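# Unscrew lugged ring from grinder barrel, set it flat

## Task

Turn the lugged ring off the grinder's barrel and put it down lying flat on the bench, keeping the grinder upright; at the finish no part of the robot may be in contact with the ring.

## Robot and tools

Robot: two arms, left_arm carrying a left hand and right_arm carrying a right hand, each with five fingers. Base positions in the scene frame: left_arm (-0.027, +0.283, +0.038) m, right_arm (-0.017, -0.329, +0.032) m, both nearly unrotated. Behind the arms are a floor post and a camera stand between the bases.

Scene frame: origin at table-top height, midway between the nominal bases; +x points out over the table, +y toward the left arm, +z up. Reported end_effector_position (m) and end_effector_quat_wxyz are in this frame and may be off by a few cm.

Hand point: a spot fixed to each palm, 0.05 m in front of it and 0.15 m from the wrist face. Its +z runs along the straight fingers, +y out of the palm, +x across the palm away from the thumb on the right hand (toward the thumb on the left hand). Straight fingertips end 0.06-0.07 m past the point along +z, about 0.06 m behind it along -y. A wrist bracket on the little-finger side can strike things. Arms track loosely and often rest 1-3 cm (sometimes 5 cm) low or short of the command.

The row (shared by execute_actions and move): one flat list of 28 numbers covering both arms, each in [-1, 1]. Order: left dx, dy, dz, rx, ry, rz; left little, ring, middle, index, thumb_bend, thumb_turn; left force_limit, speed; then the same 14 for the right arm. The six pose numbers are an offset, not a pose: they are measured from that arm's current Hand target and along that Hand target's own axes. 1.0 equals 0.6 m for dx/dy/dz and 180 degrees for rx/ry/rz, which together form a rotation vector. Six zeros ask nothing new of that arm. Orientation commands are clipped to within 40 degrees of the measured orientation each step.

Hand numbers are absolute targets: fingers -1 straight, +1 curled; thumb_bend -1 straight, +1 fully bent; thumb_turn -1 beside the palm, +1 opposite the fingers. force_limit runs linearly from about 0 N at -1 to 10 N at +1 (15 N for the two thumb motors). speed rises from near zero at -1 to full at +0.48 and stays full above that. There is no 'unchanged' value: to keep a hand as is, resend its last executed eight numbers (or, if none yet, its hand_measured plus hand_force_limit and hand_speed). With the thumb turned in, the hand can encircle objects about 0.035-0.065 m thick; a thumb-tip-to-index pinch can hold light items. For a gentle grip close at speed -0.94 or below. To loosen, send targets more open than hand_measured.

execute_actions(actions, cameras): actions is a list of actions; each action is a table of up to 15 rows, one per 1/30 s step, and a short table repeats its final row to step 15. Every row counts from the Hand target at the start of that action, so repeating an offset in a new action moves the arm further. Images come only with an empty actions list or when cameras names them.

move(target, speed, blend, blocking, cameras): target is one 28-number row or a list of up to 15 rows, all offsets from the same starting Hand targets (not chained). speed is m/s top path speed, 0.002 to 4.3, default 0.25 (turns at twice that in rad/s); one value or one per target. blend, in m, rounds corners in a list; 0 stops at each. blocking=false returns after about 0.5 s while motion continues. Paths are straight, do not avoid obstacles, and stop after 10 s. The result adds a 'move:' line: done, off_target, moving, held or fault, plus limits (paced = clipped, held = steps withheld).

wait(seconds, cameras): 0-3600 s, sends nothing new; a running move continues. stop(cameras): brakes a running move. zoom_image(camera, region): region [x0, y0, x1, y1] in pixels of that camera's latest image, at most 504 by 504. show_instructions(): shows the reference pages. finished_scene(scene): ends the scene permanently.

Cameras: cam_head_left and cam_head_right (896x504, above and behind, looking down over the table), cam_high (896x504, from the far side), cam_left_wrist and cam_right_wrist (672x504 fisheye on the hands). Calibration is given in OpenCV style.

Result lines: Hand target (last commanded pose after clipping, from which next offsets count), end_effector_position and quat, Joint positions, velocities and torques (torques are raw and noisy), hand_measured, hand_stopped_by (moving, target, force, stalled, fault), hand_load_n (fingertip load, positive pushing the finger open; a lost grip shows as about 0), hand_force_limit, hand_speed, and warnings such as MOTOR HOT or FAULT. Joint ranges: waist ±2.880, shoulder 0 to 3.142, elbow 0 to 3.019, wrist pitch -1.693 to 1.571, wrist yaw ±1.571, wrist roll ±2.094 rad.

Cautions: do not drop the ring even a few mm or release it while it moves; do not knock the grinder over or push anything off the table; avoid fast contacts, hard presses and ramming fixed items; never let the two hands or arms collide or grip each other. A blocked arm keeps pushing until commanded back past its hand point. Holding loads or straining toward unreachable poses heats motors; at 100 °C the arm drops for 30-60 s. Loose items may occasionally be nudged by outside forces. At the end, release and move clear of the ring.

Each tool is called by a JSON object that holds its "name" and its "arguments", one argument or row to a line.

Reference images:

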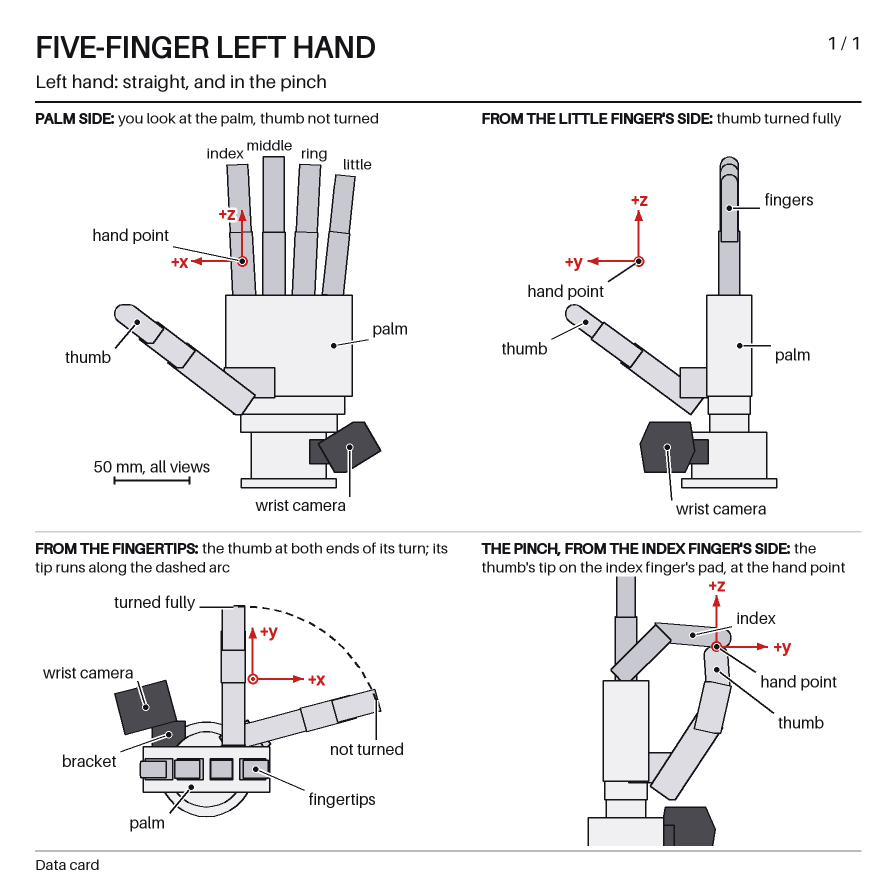

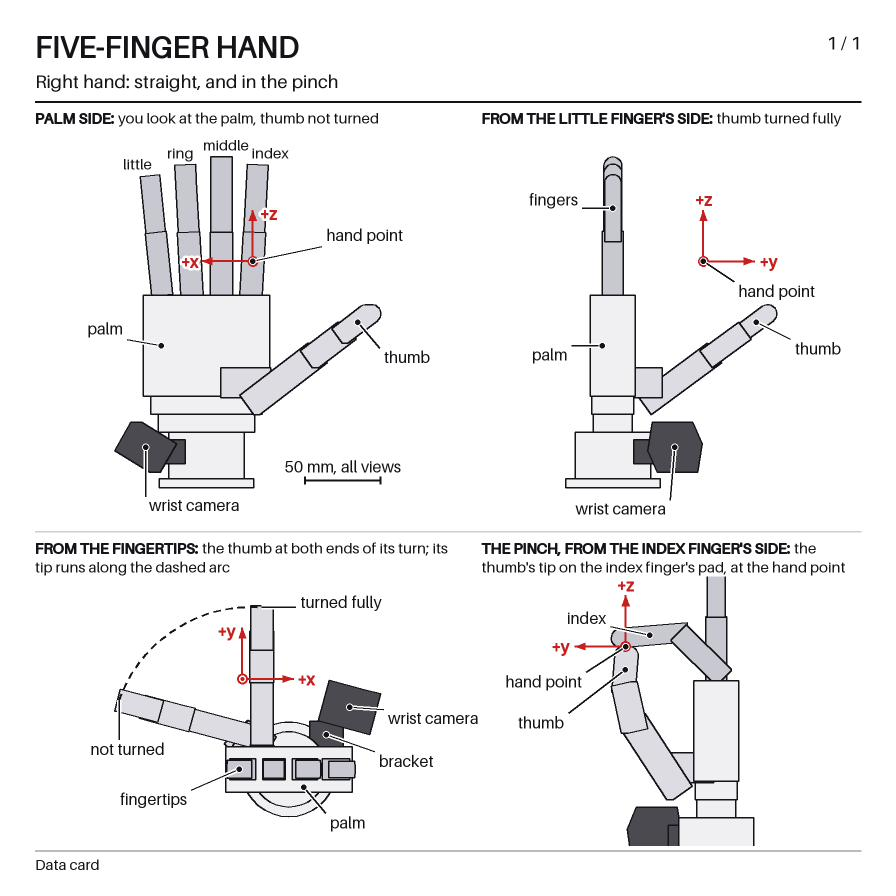

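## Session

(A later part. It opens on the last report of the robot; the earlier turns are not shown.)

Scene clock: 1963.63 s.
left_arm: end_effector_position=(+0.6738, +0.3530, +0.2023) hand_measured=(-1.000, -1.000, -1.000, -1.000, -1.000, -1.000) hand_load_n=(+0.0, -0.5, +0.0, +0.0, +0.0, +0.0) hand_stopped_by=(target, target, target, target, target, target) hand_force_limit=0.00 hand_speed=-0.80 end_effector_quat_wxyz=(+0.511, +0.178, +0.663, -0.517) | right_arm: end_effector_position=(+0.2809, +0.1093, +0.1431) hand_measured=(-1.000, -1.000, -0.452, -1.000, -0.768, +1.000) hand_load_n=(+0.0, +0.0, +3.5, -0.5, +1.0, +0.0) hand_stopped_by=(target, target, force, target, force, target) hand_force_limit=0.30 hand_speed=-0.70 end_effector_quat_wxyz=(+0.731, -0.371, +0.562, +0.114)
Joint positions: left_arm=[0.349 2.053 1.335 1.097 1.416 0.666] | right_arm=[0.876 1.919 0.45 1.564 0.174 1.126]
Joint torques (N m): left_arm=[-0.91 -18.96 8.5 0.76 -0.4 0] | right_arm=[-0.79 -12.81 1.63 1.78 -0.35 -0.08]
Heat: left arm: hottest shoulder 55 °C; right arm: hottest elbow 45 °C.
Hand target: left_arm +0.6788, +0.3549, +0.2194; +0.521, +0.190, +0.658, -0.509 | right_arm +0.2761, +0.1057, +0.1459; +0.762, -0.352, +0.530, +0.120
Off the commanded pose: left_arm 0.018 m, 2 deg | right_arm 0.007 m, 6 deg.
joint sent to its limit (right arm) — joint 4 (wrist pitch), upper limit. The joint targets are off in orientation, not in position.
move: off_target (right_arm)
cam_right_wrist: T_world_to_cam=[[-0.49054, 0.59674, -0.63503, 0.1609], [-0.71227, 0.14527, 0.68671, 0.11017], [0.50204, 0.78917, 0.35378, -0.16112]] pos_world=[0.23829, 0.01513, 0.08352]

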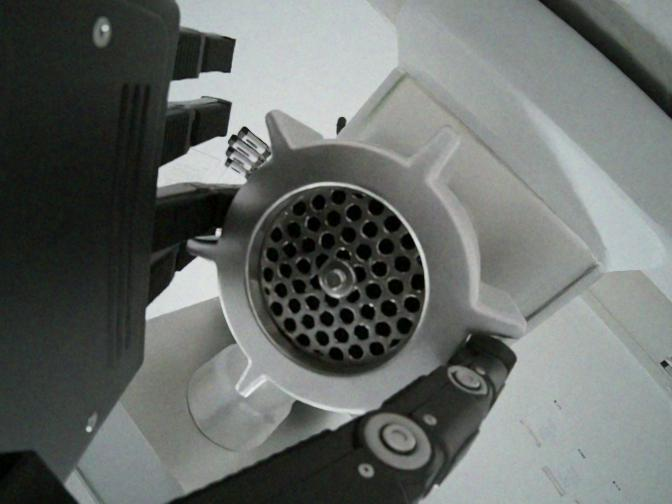

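{"name": "move", "arguments": {
  "target": [0,0,0,0,0,0,-1,-1,-1,-1,-1,-1,0,-0.8,-0.007,0.0062,0.0183,0,0,-0.1111,-1,-1,0.32,-1,0.32,1,0.3,-0.7],
  "speed": 0.15,
  "cameras": ["cam_right_wrist"]
}}

Scene clock: 2015.93 s.
left_arm: end_effector_position=(+0.6738, +0.3530, +0.2023) hand_measured=(-1.000, -1.000, -1.000, -1.000, -1.000, -1.000) hand_load_n=(+0.0, +0.0, +0.0, +0.0, +0.0, +0.0) hand_stopped_by=(target, target, target, target, target, target) hand_force_limit=0.00 hand_speed=-0.80 end_effector_quat_wxyz=(+0.511, +0.178, +0.663, -0.517) | right_arm: end_effector_position=(+0.2813, +0.1119, +0.1385) hand_measured=(-1.000, -1.000, -0.452, -1.000, -0.768, +1.000) hand_load_n=(+0.0, +0.0, +1.5, +0.0, +2.5, +1.0) hand_stopped_by=(target, target, force, target, force, target) hand_force_limit=0.30 hand_speed=-0.70 end_effector_quat_wxyz=(+0.751, -0.452, +0.481, -0.011)
Joint positions: left_arm=[0.349 2.053 1.335 1.097 1.416 0.666] | right_arm=[0.889 1.882 0.449 1.564 0.185 0.778]
Joint torques (N m): left_arm=[-0.44 -19.19 8.53 0.62 -0.4 -0.07] | right_arm=[0.09 -12.98 3.82 1.78 0.14 -0.18]
Heat: left arm: hottest shoulder 55 °C; right arm: hottest elbow 42 °C.
Hand target: left_arm +0.6788, +0.3549, +0.2194; +0.521, +0.190, +0.658, -0.509 | right_arm +0.2801, +0.1165, +0.1503; +0.771, -0.439, +0.460, -0.014
Off the commanded pose: left_arm 0.018 m, 2 deg | right_arm 0.013 m, 4 deg.
joint sent to its limit (right arm) — joint 4 (wrist pitch), upper limit. The joint targets still meet the commanded pose.
move: off_target (right_arm)
cam_right_wrist: T_world_to_cam=[[-0.28104, 0.44084, -0.85245, 0.14525], [-0.84751, 0.30275, 0.43597, 0.16834], [0.45027, 0.84499, 0.28853, -0.14444]] pos_world=[0.24853, 0.00705, 0.09211]

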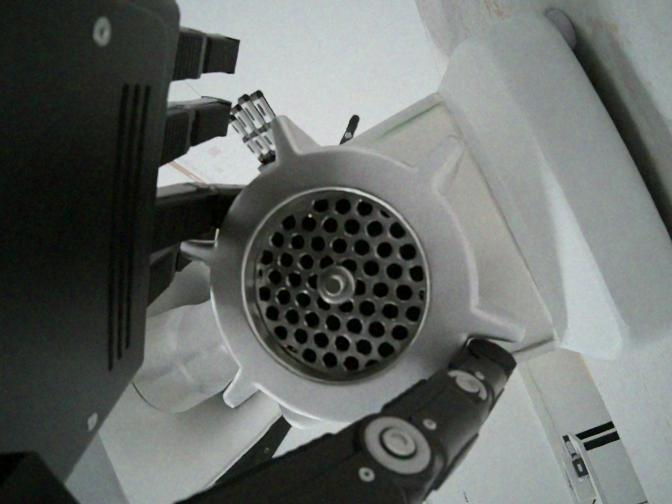

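{"name": "move", "arguments": {
  "target": [0,0,0,0,0,0,-1,-1,-1,-1,-1,-1,0,-0.8,0.0102,0.007,0,0,0,-0.139,-1,-1,0.32,-1,0.32,1,0.3,-0.7],
  "speed": 0.15,
  "cameras": ["cam_right_wrist","cam_head_left"]
}}

{"name": "zoom_image", "arguments": {
  "camera": "cam_head_left",
  "region": [440, 250, 540, 350]
}}

Scene clock: 2027.13 s.
left_arm: end_effector_position=(+0.6738, +0.3530, +0.2023) hand_measured=(-1.000, -1.000, -1.000, -1.000, -1.000, -1.000) hand_load_n=(+0.0, +0.0, +0.0, +0.0, +0.0, +0.0) hand_stopped_by=(target, target, target, target, target, target) hand_force_limit=0.00 hand_speed=-0.80 end_effector_quat_wxyz=(+0.511, +0.178, +0.663, -0.517) | right_arm: end_effector_position=(+0.2814, +0.1139, +0.1318) hand_measured=(-1.000, -1.000, -0.452, -1.000, -0.768, +1.000) hand_load_n=(+0.0, +0.0, +1.5, +0.0, +2.0, +1.0) hand_stopped_by=(target, target, force, target, force, target) hand_force_limit=0.30 hand_speed=-0.70 end_effector_quat_wxyz=(+0.743, -0.534, +0.365, -0.172)
Joint positions: left_arm=[0.349 2.053 1.335 1.097 1.416 0.666] | right_arm=[0.933 1.845 0.449 1.564 0.223 0.334]
Joint torques (N m): left_arm=[-1.2 -19.6 8.46 0.61 -0.4 0.01] | right_arm=[-0.15 -12.75 3.84 1.7 0.28 -0.21]
Heat: left arm: hottest shoulder 55 °C; right arm: hottest elbow 42 °C.
Hand target: left_arm +0.6788, +0.3549, +0.2194; +0.521, +0.190, +0.658, -0.509 | right_arm +0.2822, +0.1164, +0.1431; +0.750, -0.528, +0.355, -0.181
Off the commanded pose: left_arm 0.018 m, 2 deg | right_arm 0.012 m, 2 deg.
joint at its limit (right arm) — joint 4 (wrist pitch), upper limit.
move: off_target (right_arm)
cam_right_wrist: T_world_to_cam=[[0.02934, 0.17699, -0.98377, 0.09868], [-0.90327, 0.42617, 0.04973, 0.22325], [0.42806, 0.88716, 0.17238, -0.12745]] pos_world=[0.25332, 0.00046, 0.10794]
Images, in order (width x height): cam_head_left 896x504, cam_right_wrist 672x504.

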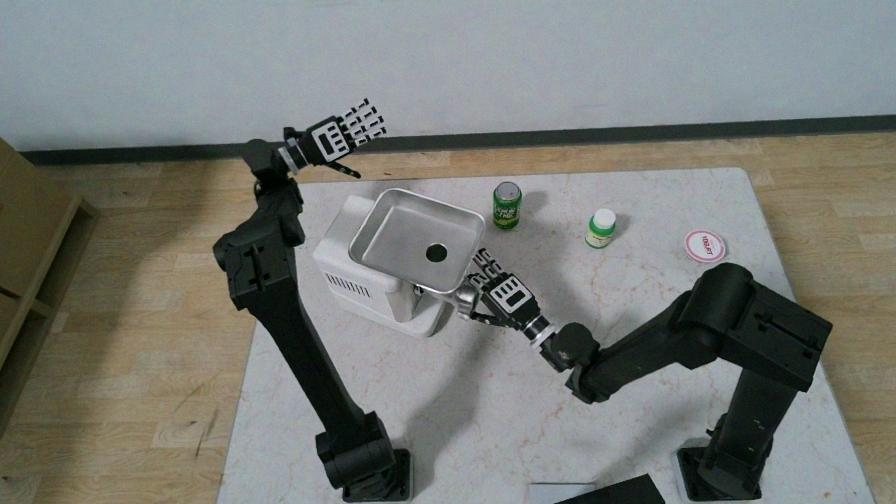

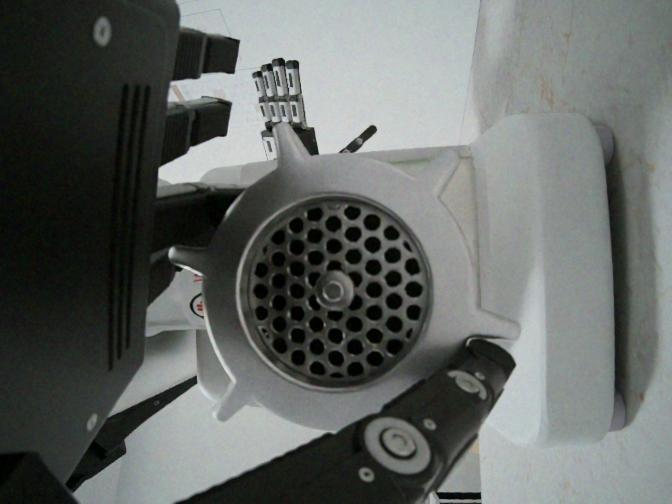

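Scaled by 5.040 from the camera's image (finer frame: 1280x720).

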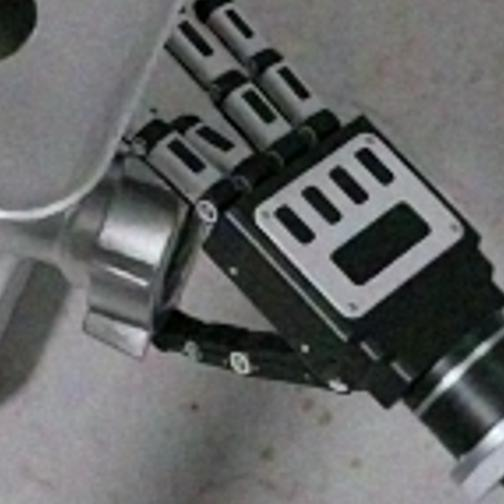

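{"name": "move", "arguments": {
  "target": [0,0,0,0,0,0,-1,-1,-1,-1,-1,-1,0,-0.8,0.006,0.0093,-0.0037,-0.0152,-0.0409,-0.1305,-1,-1,0.32,-1,0.32,1,0.3,-0.7],
  "speed": 0.15,
  "cameras": ["cam_right_wrist","cam_head_left"]
}}

{"name": "zoom_image", "arguments": {
  "camera": "cam_head_left",
  "region": [440, 250, 540, 350]
}}

Scene clock: 2057.10 s.
left_arm: end_effector_position=(+0.6738, +0.3530, +0.2023) hand_measured=(-1.000, -1.000, -1.000, -1.000, -1.000, -1.000) hand_load_n=(+0.0, +0.0, +0.0, +0.0, +0.0, +0.0) hand_stopped_by=(target, target, target, target, target, target) hand_force_limit=0.00 hand_speed=-0.80 end_effector_quat_wxyz=(+0.511, +0.178, +0.663, -0.517) | right_arm: end_effector_position=(+0.2938, +0.1002, +0.1298) hand_measured=(-1.000, -1.000, -0.452, -1.000, -0.768, +1.000) hand_load_n=(+0.0, +0.0, +0.0, +0.0, +0.0, +0.0) hand_stopped_by=(target, target, force, target, force, target) hand_force_limit=0.30 hand_speed=-0.70 end_effector_quat_wxyz=(+0.698, -0.612, +0.221, -0.299)
Joint positions: left_arm=[0.349 2.053 1.335 1.097 1.416 0.666] | right_arm=[0.902 1.765 0.438 1.482 0.118 -0.076]
Joint torques (N m): left_arm=[-1.26 -19.19 8.4 0.62 -0.4 -0.03] | right_arm=[1.38 -12.1 5.04 0.81 -1.23 -0.15]
Heat: left arm: hottest shoulder 55 °C; right arm: hottest elbow 42 °C.
Hand target: left_arm +0.6788, +0.3549, +0.2194; +0.521, +0.190, +0.658, -0.509 | right_arm +0.2824, +0.1147, +0.1362; +0.706, -0.617, +0.195, -0.287
Off the commanded pose: left_arm 0.018 m, 2 deg | right_arm 0.019 m, 3 deg.
move: off_target (right_arm)
cam_right_wrist: T_world_to_cam=[[0.31408, -0.12266, -0.94144, 0.03962], [-0.86354, 0.37517, -0.33698, 0.28402], [0.39454, 0.9188, 0.01191, -0.09272]] pos_world=[0.26939, -0.0165, 0.13412]
Images, in order (width x height): cam_head_left 896x504, cam_right_wrist 672x504.

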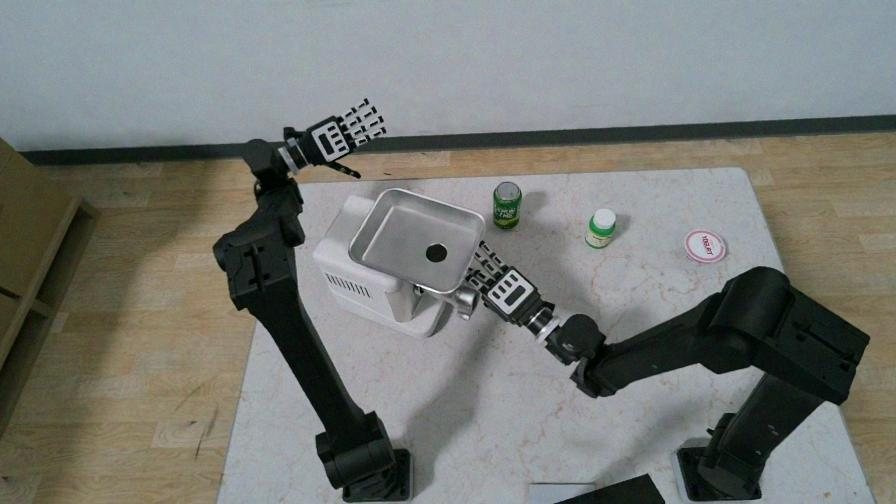

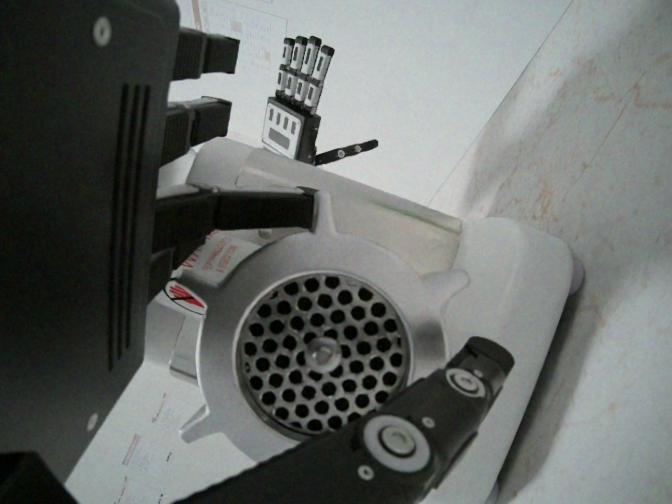

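Scaled by 5.040 from the camera's image (finer frame: 1280x720).

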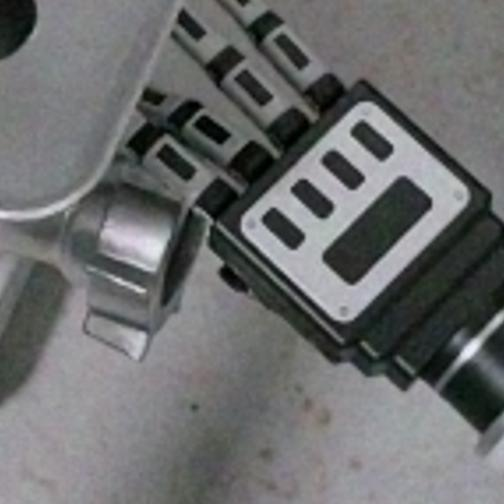

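{"name": "move", "arguments": {
  "target": [
    [0,0,0,0,0,0,-1,-1,-1,-1,-1,-1,0,-0.8,0,0,0,0,0,0,-1,-1,-1,-1,-1,1,0.3,-0.2],
    [0,0,0,0,0,0,-1,-1,-1,-1,-1,-1,0,-0.8,0.0505,-0.0083,-0.0898,0,0,0,-1,-1,-1,-1,-1,1,0.3,-0.2],
    [0,0,0,0,0,0,-1,-1,-1,-1,-1,-1,0,-0.8,0.0285,-0.0237,-0.0448,-0.0149,0.1101,0.5797,-1,-1,-1,-1,-1,1,0.3,-0.2]
  ],
  "speed": [0.2,0.2,0.4],
  "cameras": ["cam_right_wrist"]
}}

Scene clock: 2101.67 s.
left_arm: end_effector_position=(+0.6738, +0.3530, +0.2023) hand_measured=(-1.000, -1.000, -1.000, -1.000, -1.000, -1.000) hand_load_n=(+0.0, +0.0, +0.0, +0.0, +0.0, +0.0) hand_stopped_by=(target, target, target, target, target, target) hand_force_limit=0.00 hand_speed=-0.80 end_effector_quat_wxyz=(+0.511, +0.178, +0.663, -0.517) | right_arm: end_effector_position=(+0.2763, +0.0743, +0.1444) hand_measured=(-1.000, -1.000, -1.000, -1.000, -1.000, +1.000) hand_load_n=(+0.0, +0.0, +0.0, +0.0, +0.0, +0.0) hand_stopped_by=(target, target, target, target, target, target) hand_force_limit=0.30 hand_speed=-0.20 end_effector_quat_wxyz=(+0.610, -0.191, +0.714, +0.285)
Joint positions: left_arm=[0.349 2.053 1.335 1.097 1.416 0.666] | right_arm=[0.891 1.837 0.356 1.385 0.228 1.768]
Joint torques (N m): left_arm=[-0.97 -19.19 8.36 0.49 -0.43 -0.05] | right_arm=[0.5 -10.46 4.14 1.1 0.16 0.19]
Heat: left arm: hottest shoulder 55 °C; right arm: hottest elbow 43 °C.
Hand target: left_arm +0.6788, +0.3549, +0.2194; +0.521, +0.190, +0.658, -0.509 | right_arm +0.2760, +0.0823, +0.1474; +0.608, -0.188, +0.713, +0.294
Off the commanded pose: left_arm 0.018 m, 2 deg | right_arm 0.008 m, 1 deg.
move: done
cam_right_wrist: T_world_to_cam=[[-0.66319, 0.7439, -0.08243, 0.13729], [-0.25585, -0.12183, 0.95901, -0.03454], [0.70337, 0.65709, 0.27112, -0.16553]] pos_world=[0.19864, 0.00243, 0.08932]

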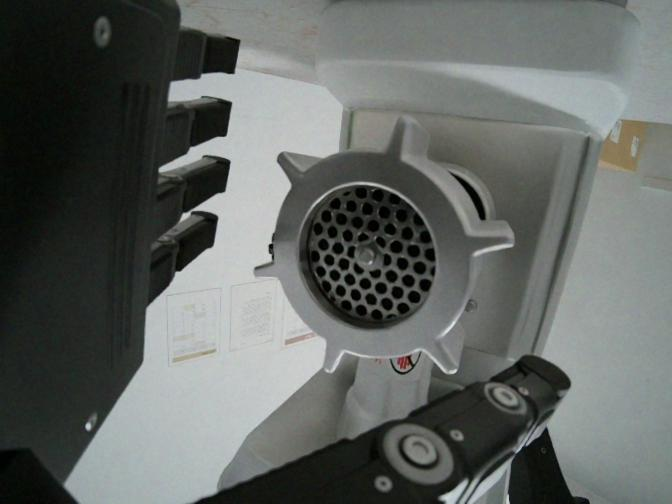

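{"name": "move", "arguments": {
  "target": [
    [0,0,0,0,0,0,-1,-1,-1,-1,-1,-1,0,-0.8,0.0049,0.0413,0.0906,0,0,0,-1,-1,-1,-1,-1,1,0.3,-0.2],
    [0,0,0,0,0,0,-1,-1,-1,-1,-1,-1,0,-0.8,0.0049,0.0413,0.0906,0,0,0,-1,-1,0.32,0.32,0.32,1,0.3,-0.7]
  ],
  "speed": [0.15,0.15],
  "cameras": ["cam_right_wrist"]
}}

Scene clock: 2113.63 s.
left_arm: end_effector_position=(+0.6738, +0.3530, +0.2023) hand_measured=(-1.000, -1.000, -1.000, -1.000, -1.000, -1.000) hand_load_n=(+0.0, +0.0, +0.0, +0.0, +0.0, +0.0) hand_stopped_by=(target, target, target, target, target, target) hand_force_limit=0.00 hand_speed=-0.80 end_effector_quat_wxyz=(+0.511, +0.178, +0.663, -0.517) | right_arm: end_effector_position=(+0.2998, +0.1240, +0.1412) hand_measured=(-1.000, -1.000, -0.342, -0.314, -0.882, +1.000) hand_load_n=(+0.0, +0.0, +9.5, +7.5, +10.5, +4.0) hand_stopped_by=(target, target, force, force, force, target) hand_force_limit=0.30 hand_speed=-0.70 end_effector_quat_wxyz=(+0.608, -0.188, +0.717, +0.285)
Joint positions: left_arm=[0.349 2.053 1.335 1.097 1.416 0.666] | right_arm=[0.926 1.881 0.502 1.277 0.267 1.779]
Joint torques (N m): left_arm=[-1.08 -19.19 8.5 0.58 -0.39 -0.02] | right_arm=[0.26 -11.34 6.05 1.17 -0.07 0.13]
Heat: left arm: hottest elbow 56 °C; right arm: hottest elbow 42 °C.
Hand target: left_arm +0.6788, +0.3549, +0.2194; +0.521, +0.190, +0.658, -0.509 | right_arm +0.3011, +0.1365, +0.1444; +0.608, -0.188, +0.713, +0.294
Off the commanded pose: left_arm 0.018 m, 2 deg | right_arm 0.013 m, 1 deg.
move: off_target (right_arm); target 2's new numbers were sent with right_arm's hand 0.011 m and 1 deg from that target
cam_right_wrist: T_world_to_cam=[[-0.65998, 0.74735, -0.07681, 0.11351], [-0.24964, -0.12172, 0.96066, -0.02146], [0.70859, 0.65319, 0.26691, -0.21431]] pos_world=[0.22142, 0.05254, 0.08653]

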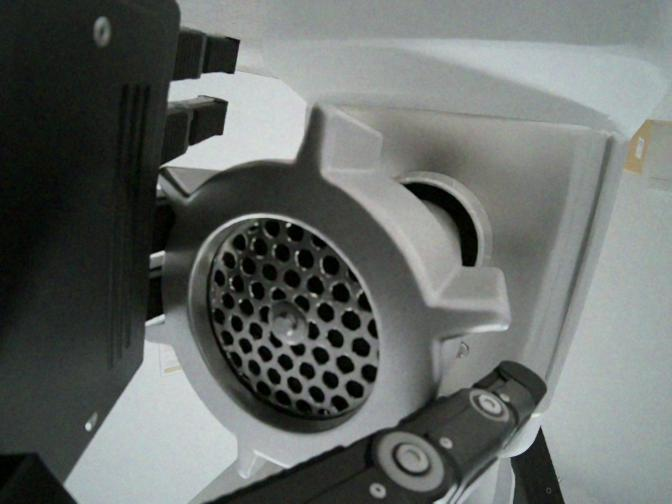

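{"name": "move", "arguments": {
  "target": [0,0,0,0,0,0,-1,-1,-1,-1,-1,-1,0,-0.8,-0.0113,0.0127,-0.0058,0,-0.0752,-0.1611,-1,-1,0.32,0.32,0.32,1,0.3,-0.7],
  "speed": 0.2
}}

{"name": "move", "arguments": {
  "target": [0,0,0,0,0,0,-1,-1,-1,-1,-1,-1,0,-0.8,0.0102,0.007,0,0,0,-0.139,-1,-1,0.32,0.32,0.32,1,0.3,-0.7],
  "speed": 0.2,
  "cameras": ["cam_right_wrist"]
}}

Scene clock: 2124.77 s.
left_arm: end_effector_position=(+0.6738, +0.3530, +0.2023) hand_measured=(-1.000, -1.000, -1.000, -1.000, -1.000, -1.000) hand_load_n=(+0.0, +0.0, +0.0, +0.0, +0.0, +0.0) hand_stopped_by=(target, target, target, target, target, target) hand_force_limit=0.00 hand_speed=-0.80 end_effector_quat_wxyz=(+0.511, +0.178, +0.663, -0.517) | right_arm: end_effector_position=(+0.2931, +0.1249, +0.1363) hand_measured=(-1.000, -1.000, -0.342, -0.314, -0.882, +1.000) hand_load_n=(+0.0, +0.0, +2.0, +19.0, +11.0, +3.5) hand_stopped_by=(target, target, force, force, force, target) hand_force_limit=0.30 hand_speed=-0.70 end_effector_quat_wxyz=(+0.717, -0.319, +0.601, +0.150)
Joint positions: left_arm=[0.349 2.053 1.335 1.097 1.416 0.666] | right_arm=[0.904 1.974 0.508 1.543 0.246 1.269]
Joint torques (N m): left_arm=[-0.91 -19.25 8.57 0.65 -0.38 -0.06] | right_arm=[-0.67 -12.34 6.08 2.67 -0.88 -0.33]
Heat: left arm: hottest shoulder 56 °C; right arm: hottest elbow 43 °C.
Hand target: left_arm +0.6788, +0.3549, +0.2194; +0.521, +0.190, +0.658, -0.509 | right_arm +0.2950, +0.1394, +0.1527; +0.741, -0.325, +0.568, +0.153
Off the commanded pose: left_arm 0.018 m, 2 deg | right_arm 0.022 m, 5 deg.
joint sent to its limit (right arm) — joint 4 (wrist pitch), upper limit. The joint targets still meet the commanded pose.
move: off_target (right_arm)

Scene clock: 2126.77 s.
left_arm: end_effector_position=(+0.6738, +0.3530, +0.2023) hand_measured=(-1.000, -1.000, -1.000, -1.000, -1.000, -1.000) hand_load_n=(+0.0, +0.0, +0.0, +0.0, +0.0, +0.0) hand_stopped_by=(target, target, target, target, target, target) hand_force_limit=0.00 hand_speed=-0.80 end_effector_quat_wxyz=(+0.511, +0.178, +0.663, -0.517) | right_arm: end_effector_position=(+0.2957, +0.1238, +0.1313) hand_measured=(-1.000, -1.000, -0.342, -0.316, -0.886, +1.000) hand_load_n=(+0.0, +0.0, +3.5, +29.0, +20.5, +6.5) hand_stopped_by=(target, target, force, force, force, target) hand_force_limit=0.30 hand_speed=-0.70 end_effector_quat_wxyz=(+0.744, -0.425, +0.515, -0.002)
Joint positions: left_arm=[0.349 2.053 1.335 1.097 1.416 0.666] | right_arm=[0.903 1.92 0.498 1.534 0.252 0.85]
Joint torques (N m): left_arm=[-1.55 -19.31 8.54 0.65 -0.43 0] | right_arm=[0.67 -14.04 6.05 0.81 -0.72 -0.57]
Heat: left arm: hottest shoulder 56 °C; right arm: hottest elbow 43 °C.
Hand target: left_arm +0.6788, +0.3549, +0.2194; +0.521, +0.190, +0.658, -0.509 | right_arm +0.2944, +0.1416, +0.1455; +0.756, -0.440, +0.484, -0.011
Off the commanded pose: left_arm 0.018 m, 2 deg | right_arm 0.023 m, 4 deg.
move: off_target (right_arm)
cam_right_wrist: T_world_to_cam=[[-0.31486, 0.49, -0.81287, 0.1366], [-0.80348, 0.3183, 0.5031, 0.15633], [0.50526, 0.81153, 0.29348, -0.17159]] pos_world=[0.25532, 0.02256, 0.08275]

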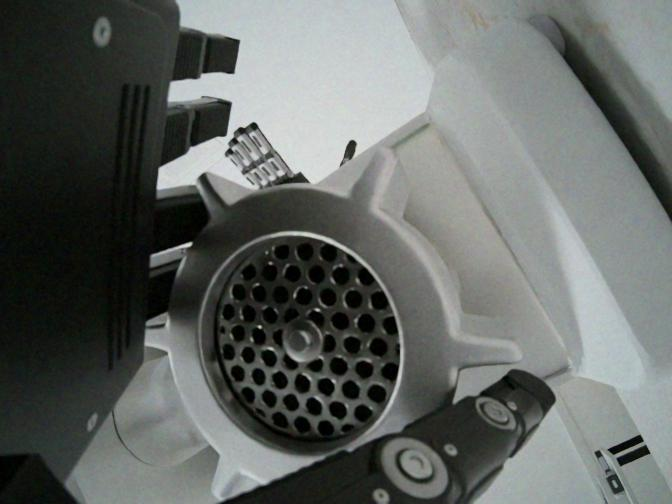

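{"name": "move", "arguments": {
  "target": [
    [0,0,0,0,0,0,-1,-1,-1,-1,-1,-1,0,-0.8,0.0045,-0.0097,-0.0227,0,0,0,-1,-1,0.32,0.32,0.32,1,0.3,-0.7],
    [0,0,0,0,0,0,-1,-1,-1,-1,-1,-1,0,-0.8,0.0137,-0.003,-0.0227,0,0,-0.122,-1,-1,0.32,0.32,0.32,1,0.3,-0.7]
  ],
  "speed": 0.15,
  "blend": [0.02,0],
  "cameras": ["cam_right_wrist"]
}}

Scene clock: 2138.90 s.
left_arm: end_effector_position=(+0.6738, +0.3530, +0.2023) hand_measured=(-1.000, -1.000, -1.000, -1.000, -1.000, -1.000) hand_load_n=(+0.0, +0.0, +0.0, +0.0, +0.0, +0.0) hand_stopped_by=(target, target, target, target, target, target) hand_force_limit=0.00 hand_speed=-0.80 end_effector_quat_wxyz=(+0.511, +0.178, +0.663, -0.517) | right_arm: end_effector_position=(+0.3011, +0.1139, +0.1268) hand_measured=(-1.000, -1.000, -0.340, -0.314, -0.882, +1.000) hand_load_n=(+0.0, +0.0, +0.0, +6.5, +5.5, +0.0) hand_stopped_by=(target, target, force, force, force, target) hand_force_limit=0.30 hand_speed=-0.70 end_effector_quat_wxyz=(+0.730, -0.522, +0.408, -0.167)
Joint positions: left_arm=[0.349 2.053 1.335 1.097 1.416 0.666] | right_arm=[0.914 1.842 0.478 1.492 0.267 0.405]
Joint torques (N m): left_arm=[-0.56 -18.67 8.58 0.64 -0.4 -0.01] | right_arm=[1.9 -13.57 4.51 1.14 -0.49 -0.04]
Heat: left arm: hottest shoulder 56 °C; right arm: hottest elbow 43 °C.
Hand target: left_arm +0.6788, +0.3549, +0.2194; +0.521, +0.190, +0.658, -0.509 | right_arm +0.2894, +0.1280, +0.1391; +0.740, -0.524, +0.391, -0.155
Off the commanded pose: left_arm 0.018 m, 2 deg | right_arm 0.022 m, 3 deg.
move: off_target (right_arm); blend cut to 0.0075 m at target 1
cam_right_wrist: T_world_to_cam=[[-0.03423, 0.20035, -0.97913, 0.10916], [-0.87302, 0.47089, 0.12687, 0.21743], [0.48648, 0.85914, 0.1588, -0.14768]] pos_world=[0.2654, 0.00263, 0.10274]

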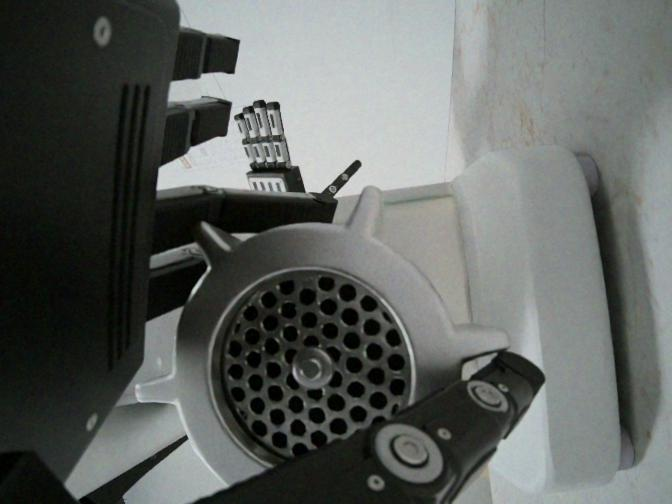

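{"name": "move", "arguments": {
  "target": [
    [0,0,0,0,0,0,-1,-1,-1,-1,-1,-1,0,-0.8,0.0243,-0.0018,0.0093,0,0,0,-1,-1,0.32,0.32,0.32,1,0.3,-0.7],
    [0,0,0,0,0,0,-1,-1,-1,-1,-1,-1,0,-0.8,0.0243,-0.0018,0.0093,0,0,0,-1,-1,-1,-1,-1,1,0.3,-0.2],
    [0,0,0,0,0,0,-1,-1,-1,-1,-1,-1,0,-0.8,0.0552,-0.031,-0.0813,0,0,0,-1,-1,-1,-1,-1,1,0.3,-0.2],
    [0,0,0,0,0,0,-1,-1,-1,-1,-1,-1,0,-0.8,0.0347,-0.0383,-0.0792,-0.025,0.0567,0.3854,-1,-1,-1,-1,-1,1,0.3,-0.2]
  ],
  "speed": [0.2,0.2,0.2,0.4],
  "cameras": ["cam_right_wrist","cam_head_left","cam_high"]
}}

{"name": "zoom_image", "arguments": {
  "camera": "cam_head_left",
  "region": [440, 250, 540, 350]
}}

{"name": "zoom_image", "arguments": {
  "camera": "cam_high",
  "region": [390, 90, 510, 210]
}}

Scene clock: 2192.77 s.
left_arm: end_effector_position=(+0.6738, +0.3530, +0.2023) hand_measured=(-1.000, -1.000, -1.000, -1.000, -1.000, -1.000) hand_load_n=(+0.0, +0.0, +0.0, +0.0, +0.0, +0.0) hand_stopped_by=(target, target, target, target, target, target) hand_force_limit=0.00 hand_speed=-0.80 end_effector_quat_wxyz=(+0.511, +0.178, +0.663, -0.517) | right_arm: end_effector_position=(+0.2727, +0.0676, +0.1460) hand_measured=(-1.000, -1.000, -1.000, -1.000, -1.000, +1.000) hand_load_n=(+0.0, +0.0, +0.5, +0.0, +0.0, +0.0) hand_stopped_by=(target, target, target, target, target, target) hand_force_limit=0.30 hand_speed=-0.20 end_effector_quat_wxyz=(+0.646, -0.222, +0.683, +0.257)
Joint positions: left_arm=[0.349 2.053 1.335 1.097 1.416 0.666] | right_arm=[0.875 1.881 0.342 1.507 0.219 1.643]
Joint torques (N m): left_arm=[-0.85 -19.72 8.55 0.39 -0.38 -0.02] | right_arm=[0.5 -9.93 3.34 1.14 0.16 0.21]
Heat: left arm: hottest shoulder 56 °C; right arm: hottest elbow 42 °C.
Hand target: left_arm +0.6788, +0.3549, +0.2194; +0.521, +0.190, +0.658, -0.509 | right_arm +0.2716, +0.0744, +0.1441; +0.642, -0.221, +0.685, +0.264
Off the commanded pose: left_arm 0.018 m, 2 deg | right_arm 0.007 m, 1 deg.
move: done; target 2's new numbers were sent with right_arm's hand 0.012 m and 2 deg from that target
cam_right_wrist: T_world_to_cam=[[-0.64752, 0.73694, -0.19401, 0.15251], [-0.36771, -0.07917, 0.92656, -0.0054], [0.66746, 0.67131, 0.32225, -0.15756]] pos_world=[0.20193, -0.00705, 0.08537]
Images, in order (width x height): cam_head_left 896x504, cam_high 896x504, cam_right_wrist 672x504.

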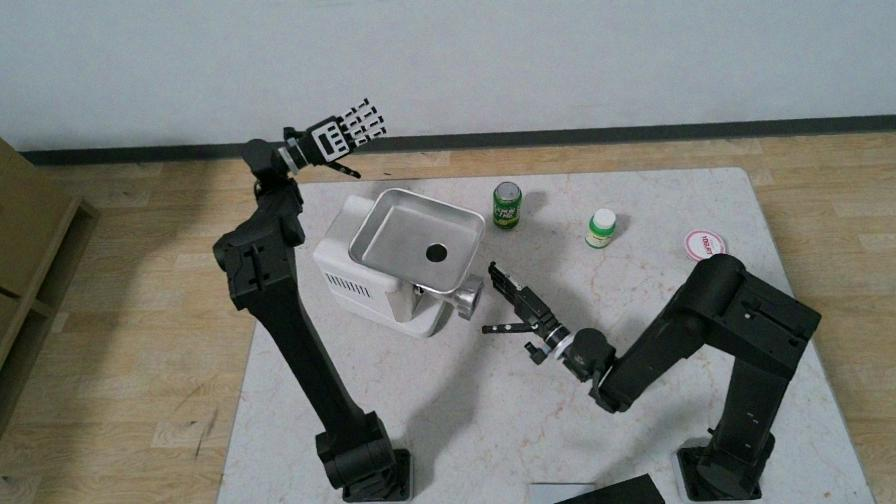

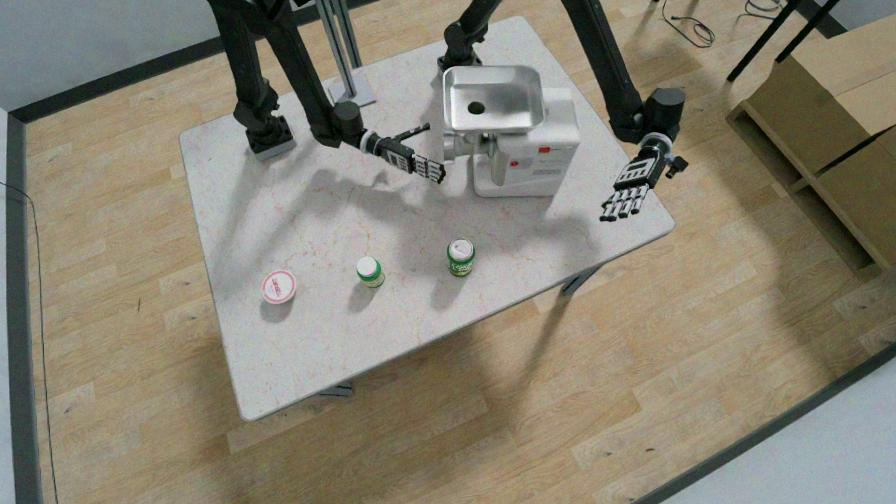

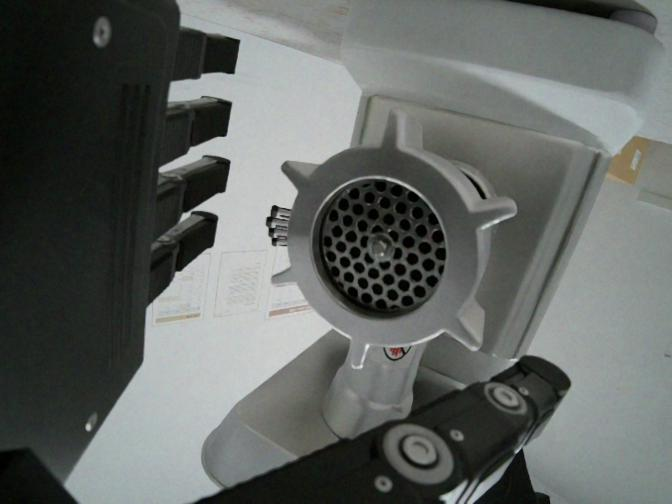

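Scaled by 5.040 from the camera's image (finer frame: 1280x720).

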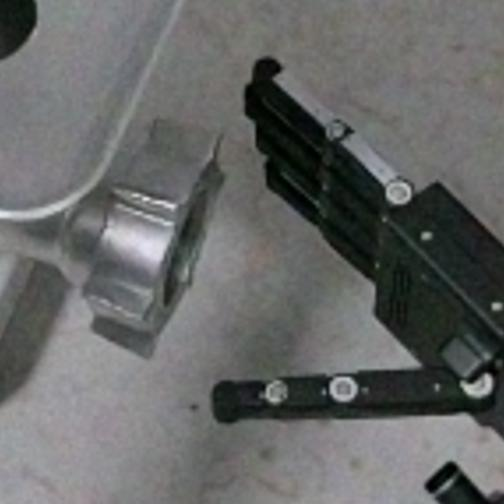

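Scaled by 4.200 from the camera's image (finer frame: 1280x720).

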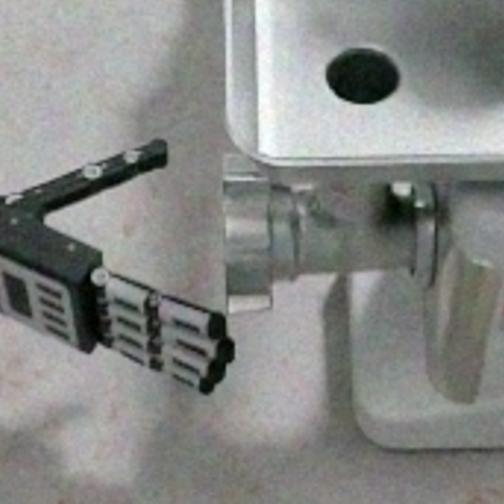

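{"name": "move", "arguments": {
  "target": [
    [0,0,0,0,0,0,-1,-1,-1,-1,-1,-1,0,-0.8,0.0066,0.0423,0.0906,0,0,0,-1,-1,-1,-1,-1,1,0.3,-0.2],
    [0,0,0,0,0,0,-1,-1,-1,-1,-1,-1,0,-0.8,0.0066,0.0423,0.0906,0,0,0,-1,-1,-1,0.32,0.32,1,0.3,-0.7]
  ],
  "speed": [0.15,0.15],
  "cameras": ["cam_right_wrist"]
}}

Scene clock: 2206.20 s.
left_arm: end_effector_position=(+0.6738, +0.3530, +0.2023) hand_measured=(-1.000, -1.000, -1.000, -1.000, -1.000, -1.000) hand_load_n=(+0.0, +0.0, +0.0, +0.0, +0.0, +0.0) hand_stopped_by=(target, target, target, target, target, target) hand_force_limit=0.00 hand_speed=-0.80 end_effector_quat_wxyz=(+0.511, +0.178, +0.663, -0.517) | right_arm: end_effector_position=(+0.2944, +0.1219, +0.1411) hand_measured=(-1.000, -1.000, -1.000, -0.344, -0.756, +1.000) hand_load_n=(+0.0, +0.0, +0.0, +12.0, +17.0, +0.0) hand_stopped_by=(target, target, target, force, force, target) hand_force_limit=0.30 hand_speed=-0.70 end_effector_quat_wxyz=(+0.644, -0.223, +0.684, +0.259)
Joint positions: left_arm=[0.349 2.053 1.335 1.097 1.416 0.666] | right_arm=[0.919 1.923 0.495 1.391 0.258 1.647]
Joint torques (N m): left_arm=[-0.62 -19.31 8.55 0.7 -0.42 -0.07] | right_arm=[-0.26 -11.34 4.88 1.1 0.11 0.16]
Heat: left arm: hottest shoulder 56 °C; right arm: hottest elbow 42 °C.
Hand target: left_arm +0.6788, +0.3549, +0.2194; +0.521, +0.190, +0.658, -0.509 | right_arm +0.2967, +0.1289, +0.1402; +0.642, -0.221, +0.685, +0.264
Off the commanded pose: left_arm 0.018 m, 2 deg | right_arm 0.007 m, 1 deg.
move: done
cam_right_wrist: T_world_to_cam=[[-0.65225, 0.73347, -0.19129, 0.12704], [-0.36309, -0.0808, 0.92824, 0.00995], [0.66538, 0.6749, 0.31902, -0.20628]] pos_world=[0.22373, 0.04684, 0.08088]

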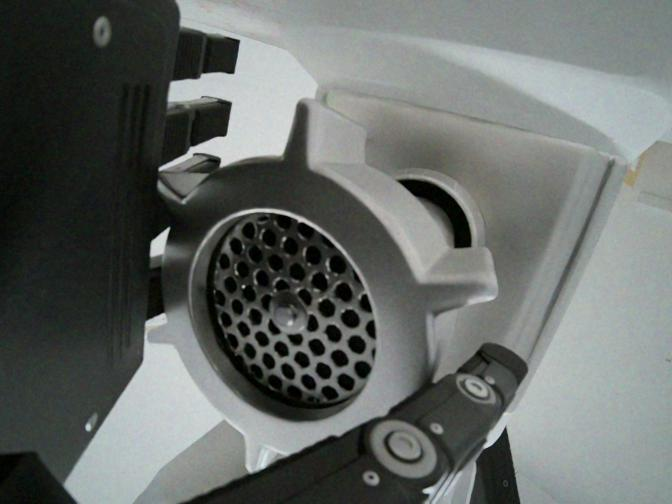

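{"name": "move", "arguments": {
  "target": [0,0,0,0,0,0,-1,-1,-1,-1,-1,-1,0,-0.8,-0.013,0.0057,-0.0117,0,-0.0587,-0.1258,-1,-1,-1,0.32,0.32,1,0.3,-0.7],
  "speed": 0.25
}}

{"name": "move", "arguments": {
  "target": [0,0,0,0,0,0,-1,-1,-1,-1,-1,-1,0,-0.8,0.009,0.003,-0.005,0,0,-0.139,-1,-1,-1,0.32,0.32,1,0.3,-0.7],
  "speed": 0.25
}}

{"name": "move", "arguments": {
  "target": [0,0,0,0,0,0,-1,-1,-1,-1,-1,-1,0,-0.8,0.009,0.003,-0.005,-0.0076,-0.0204,-0.11,-1,-1,-1,0.32,0.32,1,0.3,-0.7],
  "speed": 0.25,
  "cameras": ["cam_right_wrist"]
}}

Scene clock: 2219.13 s.
left_arm: end_effector_position=(+0.6738, +0.3530, +0.2023) hand_measured=(-1.000, -1.000, -1.000, -1.000, -1.000, -1.000) hand_load_n=(+0.0, +0.0, +0.0, +0.0, +0.0, +0.0) hand_stopped_by=(target, target, target, target, target, target) hand_force_limit=0.00 hand_speed=-0.80 end_effector_quat_wxyz=(+0.511, +0.178, +0.663, -0.517) | right_arm: end_effector_position=(+0.2886, +0.1228, +0.1380) hand_measured=(-1.000, -1.000, -1.000, -0.344, -0.756, +1.000) hand_load_n=(+0.0, +0.5, +0.0, +24.5, +13.5, +3.5) hand_stopped_by=(target, target, target, force, force, target) hand_force_limit=0.30 hand_speed=-0.70 end_effector_quat_wxyz=(+0.716, -0.321, +0.600, +0.158)
Joint positions: left_arm=[0.349 2.053 1.335 1.097 1.416 0.666] | right_arm=[0.903 1.968 0.497 1.548 0.23 1.279]
Joint torques (N m): left_arm=[-0.38 -18.96 8.64 0.7 -0.39 0] | right_arm=[-1.26 -13.04 3.84 2.41 -0.74 -0.47]
Heat: left arm: hottest shoulder 56 °C; right arm: hottest elbow 42 °C.
Hand target: left_arm +0.6788, +0.3549, +0.2194; +0.521, +0.190, +0.658, -0.509 | right_arm +0.2897, +0.1267, +0.1485; +0.741, -0.326, +0.567, +0.152
Off the commanded pose: left_arm 0.018 m, 2 deg | right_arm 0.011 m, 5 deg.
joint sent to its limit (right arm) — joint 4 (wrist pitch), upper limit. The joint targets still meet the commanded pose.
move: off_target (right_arm)

Scene clock: 2220.93 s.
left_arm: end_effector_position=(+0.6738, +0.3530, +0.2023) hand_measured=(-1.000, -1.000, -1.000, -1.000, -1.000, -1.000) hand_load_n=(+0.0, +0.0, +0.0, +0.0, +0.0, +0.0) hand_stopped_by=(target, target, target, target, target, target) hand_force_limit=0.00 hand_speed=-0.80 end_effector_quat_wxyz=(+0.511, +0.178, +0.663, -0.517) | right_arm: end_effector_position=(+0.2891, +0.1175, +0.1330) hand_measured=(-1.000, -1.000, -1.000, -0.346, -0.756, +1.000) hand_load_n=(+0.0, +0.0, +0.0, +26.5, +17.0, +5.5) hand_stopped_by=(target, target, target, force, force, target) hand_force_limit=0.30 hand_speed=-0.70 end_effector_quat_wxyz=(+0.746, -0.427, +0.511, +0.004)
Joint positions: left_arm=[0.349 2.053 1.335 1.097 1.416 0.666] | right_arm=[0.899 1.915 0.475 1.557 0.233 0.853]
Joint torques (N m): left_arm=[-1.55 -18.61 8.49 0.83 -0.4 -0.02] | right_arm=[-0.03 -13.45 4.23 1.51 -0.53 -0.6]
Heat: left arm: hottest shoulder 56 °C; right arm: hottest elbow 42 °C.
Hand target: left_arm +0.6788, +0.3549, +0.2194; +0.521, +0.190, +0.658, -0.509 | right_arm +0.2881, +0.1253, +0.1423; +0.756, -0.441, +0.483, -0.012
Off the commanded pose: left_arm 0.018 m, 2 deg | right_arm 0.012 m, 4 deg.
move: off_target (right_arm)

Scene clock: 2222.70 s.
left_arm: end_effector_position=(+0.6738, +0.3530, +0.2023) hand_measured=(-1.000, -1.000, -1.000, -1.000, -1.000, -1.000) hand_load_n=(+0.0, +0.0, +0.0, +0.0, +0.0, +0.0) hand_stopped_by=(target, target, target, target, target, target) hand_force_limit=0.00 hand_speed=-0.80 end_effector_quat_wxyz=(+0.511, +0.178, +0.663, -0.517) | right_arm: end_effector_position=(+0.2926, +0.1078, +0.1287) hand_measured=(-1.000, -1.000, -1.000, -0.344, -0.756, +1.000) hand_load_n=(+0.0, -0.5, +0.0, +12.0, +11.0, +0.0) hand_stopped_by=(target, target, target, force, force, target) hand_force_limit=0.30 hand_speed=-0.70 end_effector_quat_wxyz=(+0.746, -0.521, +0.393, -0.130)
Joint positions: left_arm=[0.349 2.053 1.335 1.097 1.416 0.666] | right_arm=[0.877 1.863 0.455 1.557 0.161 0.449]
Joint torques (N m): left_arm=[-1.73 -19.37 8.51 0.77 -0.41 -0.04] | right_arm=[0.56 -12.45 5.16 0.77 -0.83 -0.09]
Heat: left arm: hottest shoulder 56 °C; right arm: hottest elbow 42 °C.
Hand target: left_arm +0.6788, +0.3549, +0.2194; +0.521, +0.190, +0.658, -0.509 | right_arm +0.2879, +0.1220, +0.1368; +0.753, -0.527, +0.376, -0.122
Off the commanded pose: left_arm 0.018 m, 2 deg | right_arm 0.017 m, 2 deg.
move: off_target (right_arm)
cam_right_wrist: T_world_to_cam=[[-0.05407, 0.23785, -0.9698, 0.11242], [-0.90488, 0.399, 0.14831, 0.22685], [0.42222, 0.88557, 0.19365, -0.12718]] pos_world=[0.26504, -0.00463, 0.10001]

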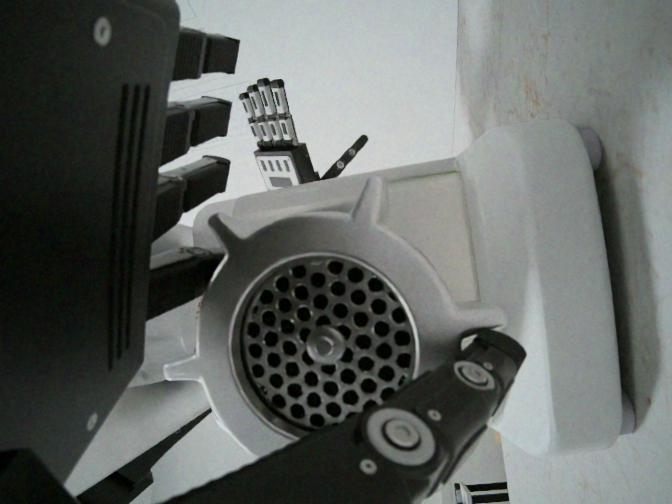

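{"name": "move", "arguments": {
  "target": [0,0,0,0,0,0,-1,-1,-1,-1,-1,-1,0,-0.8,0.008,-0.0095,-0.031,0,0,0,-1,-1,-1,0.32,0.32,1,0.3,-0.7],
  "speed": 0.15,
  "cameras": ["cam_right_wrist"]
}}

Scene clock: 2238.53 s.
left_arm: end_effector_position=(+0.6738, +0.3530, +0.2023) hand_measured=(-1.000, -1.000, -1.000, -1.000, -1.000, -1.000) hand_load_n=(+0.0, +0.0, +0.0, +0.0, -0.5, +0.0) hand_stopped_by=(target, target, target, target, target, target) hand_force_limit=0.00 hand_speed=-0.80 end_effector_quat_wxyz=(+0.511, +0.178, +0.663, -0.517) | right_arm: end_effector_position=(+0.2895, +0.1032, +0.1329) hand_measured=(-1.000, -1.000, -1.000, -0.344, -0.752, +1.000) hand_load_n=(+0.0, +0.0, +0.0, +5.5, +1.0, +0.5) hand_stopped_by=(target, target, target, force, force, target) hand_force_limit=0.30 hand_speed=-0.70 end_effector_quat_wxyz=(+0.748, -0.525, +0.386, -0.130)
Joint positions: left_arm=[0.349 2.053 1.335 1.097 1.416 0.666] | right_arm=[0.869 1.843 0.439 1.557 0.141 0.44]
Joint torques (N m): left_arm=[-1.03 -18.73 8.4 0.61 -0.4 -0.03] | right_arm=[0.21 -12.1 2.21 2 -0.6 0]
Heat: left arm: hottest shoulder 56 °C; right arm: hottest elbow 42 °C.
Hand target: left_arm +0.6788, +0.3549, +0.2194; +0.521, +0.190, +0.658, -0.509 | right_arm +0.2795, +0.1038, +0.1368; +0.753, -0.526, +0.376, -0.122
Off the commanded pose: left_arm 0.018 m, 2 deg | right_arm 0.011 m, 2 deg.
joint sent to its limit (right arm) — joint 4 (wrist pitch), upper limit. The joint targets still meet the commanded pose.
move: off_target (right_arm)
cam_right_wrist: T_world_to_cam=[[-0.04568, 0.23237, -0.97155, 0.11584], [-0.91067, 0.39007, 0.13611, 0.22953], [0.4106, 0.89098, 0.19379, -0.11976]] pos_world=[0.26349, -0.00974, 0.10452]

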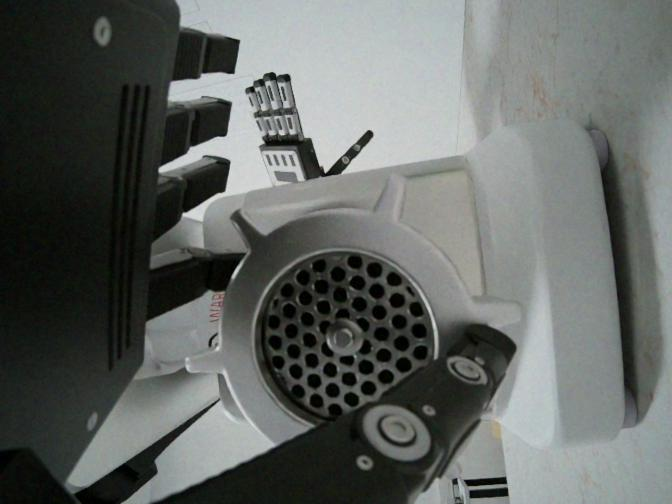

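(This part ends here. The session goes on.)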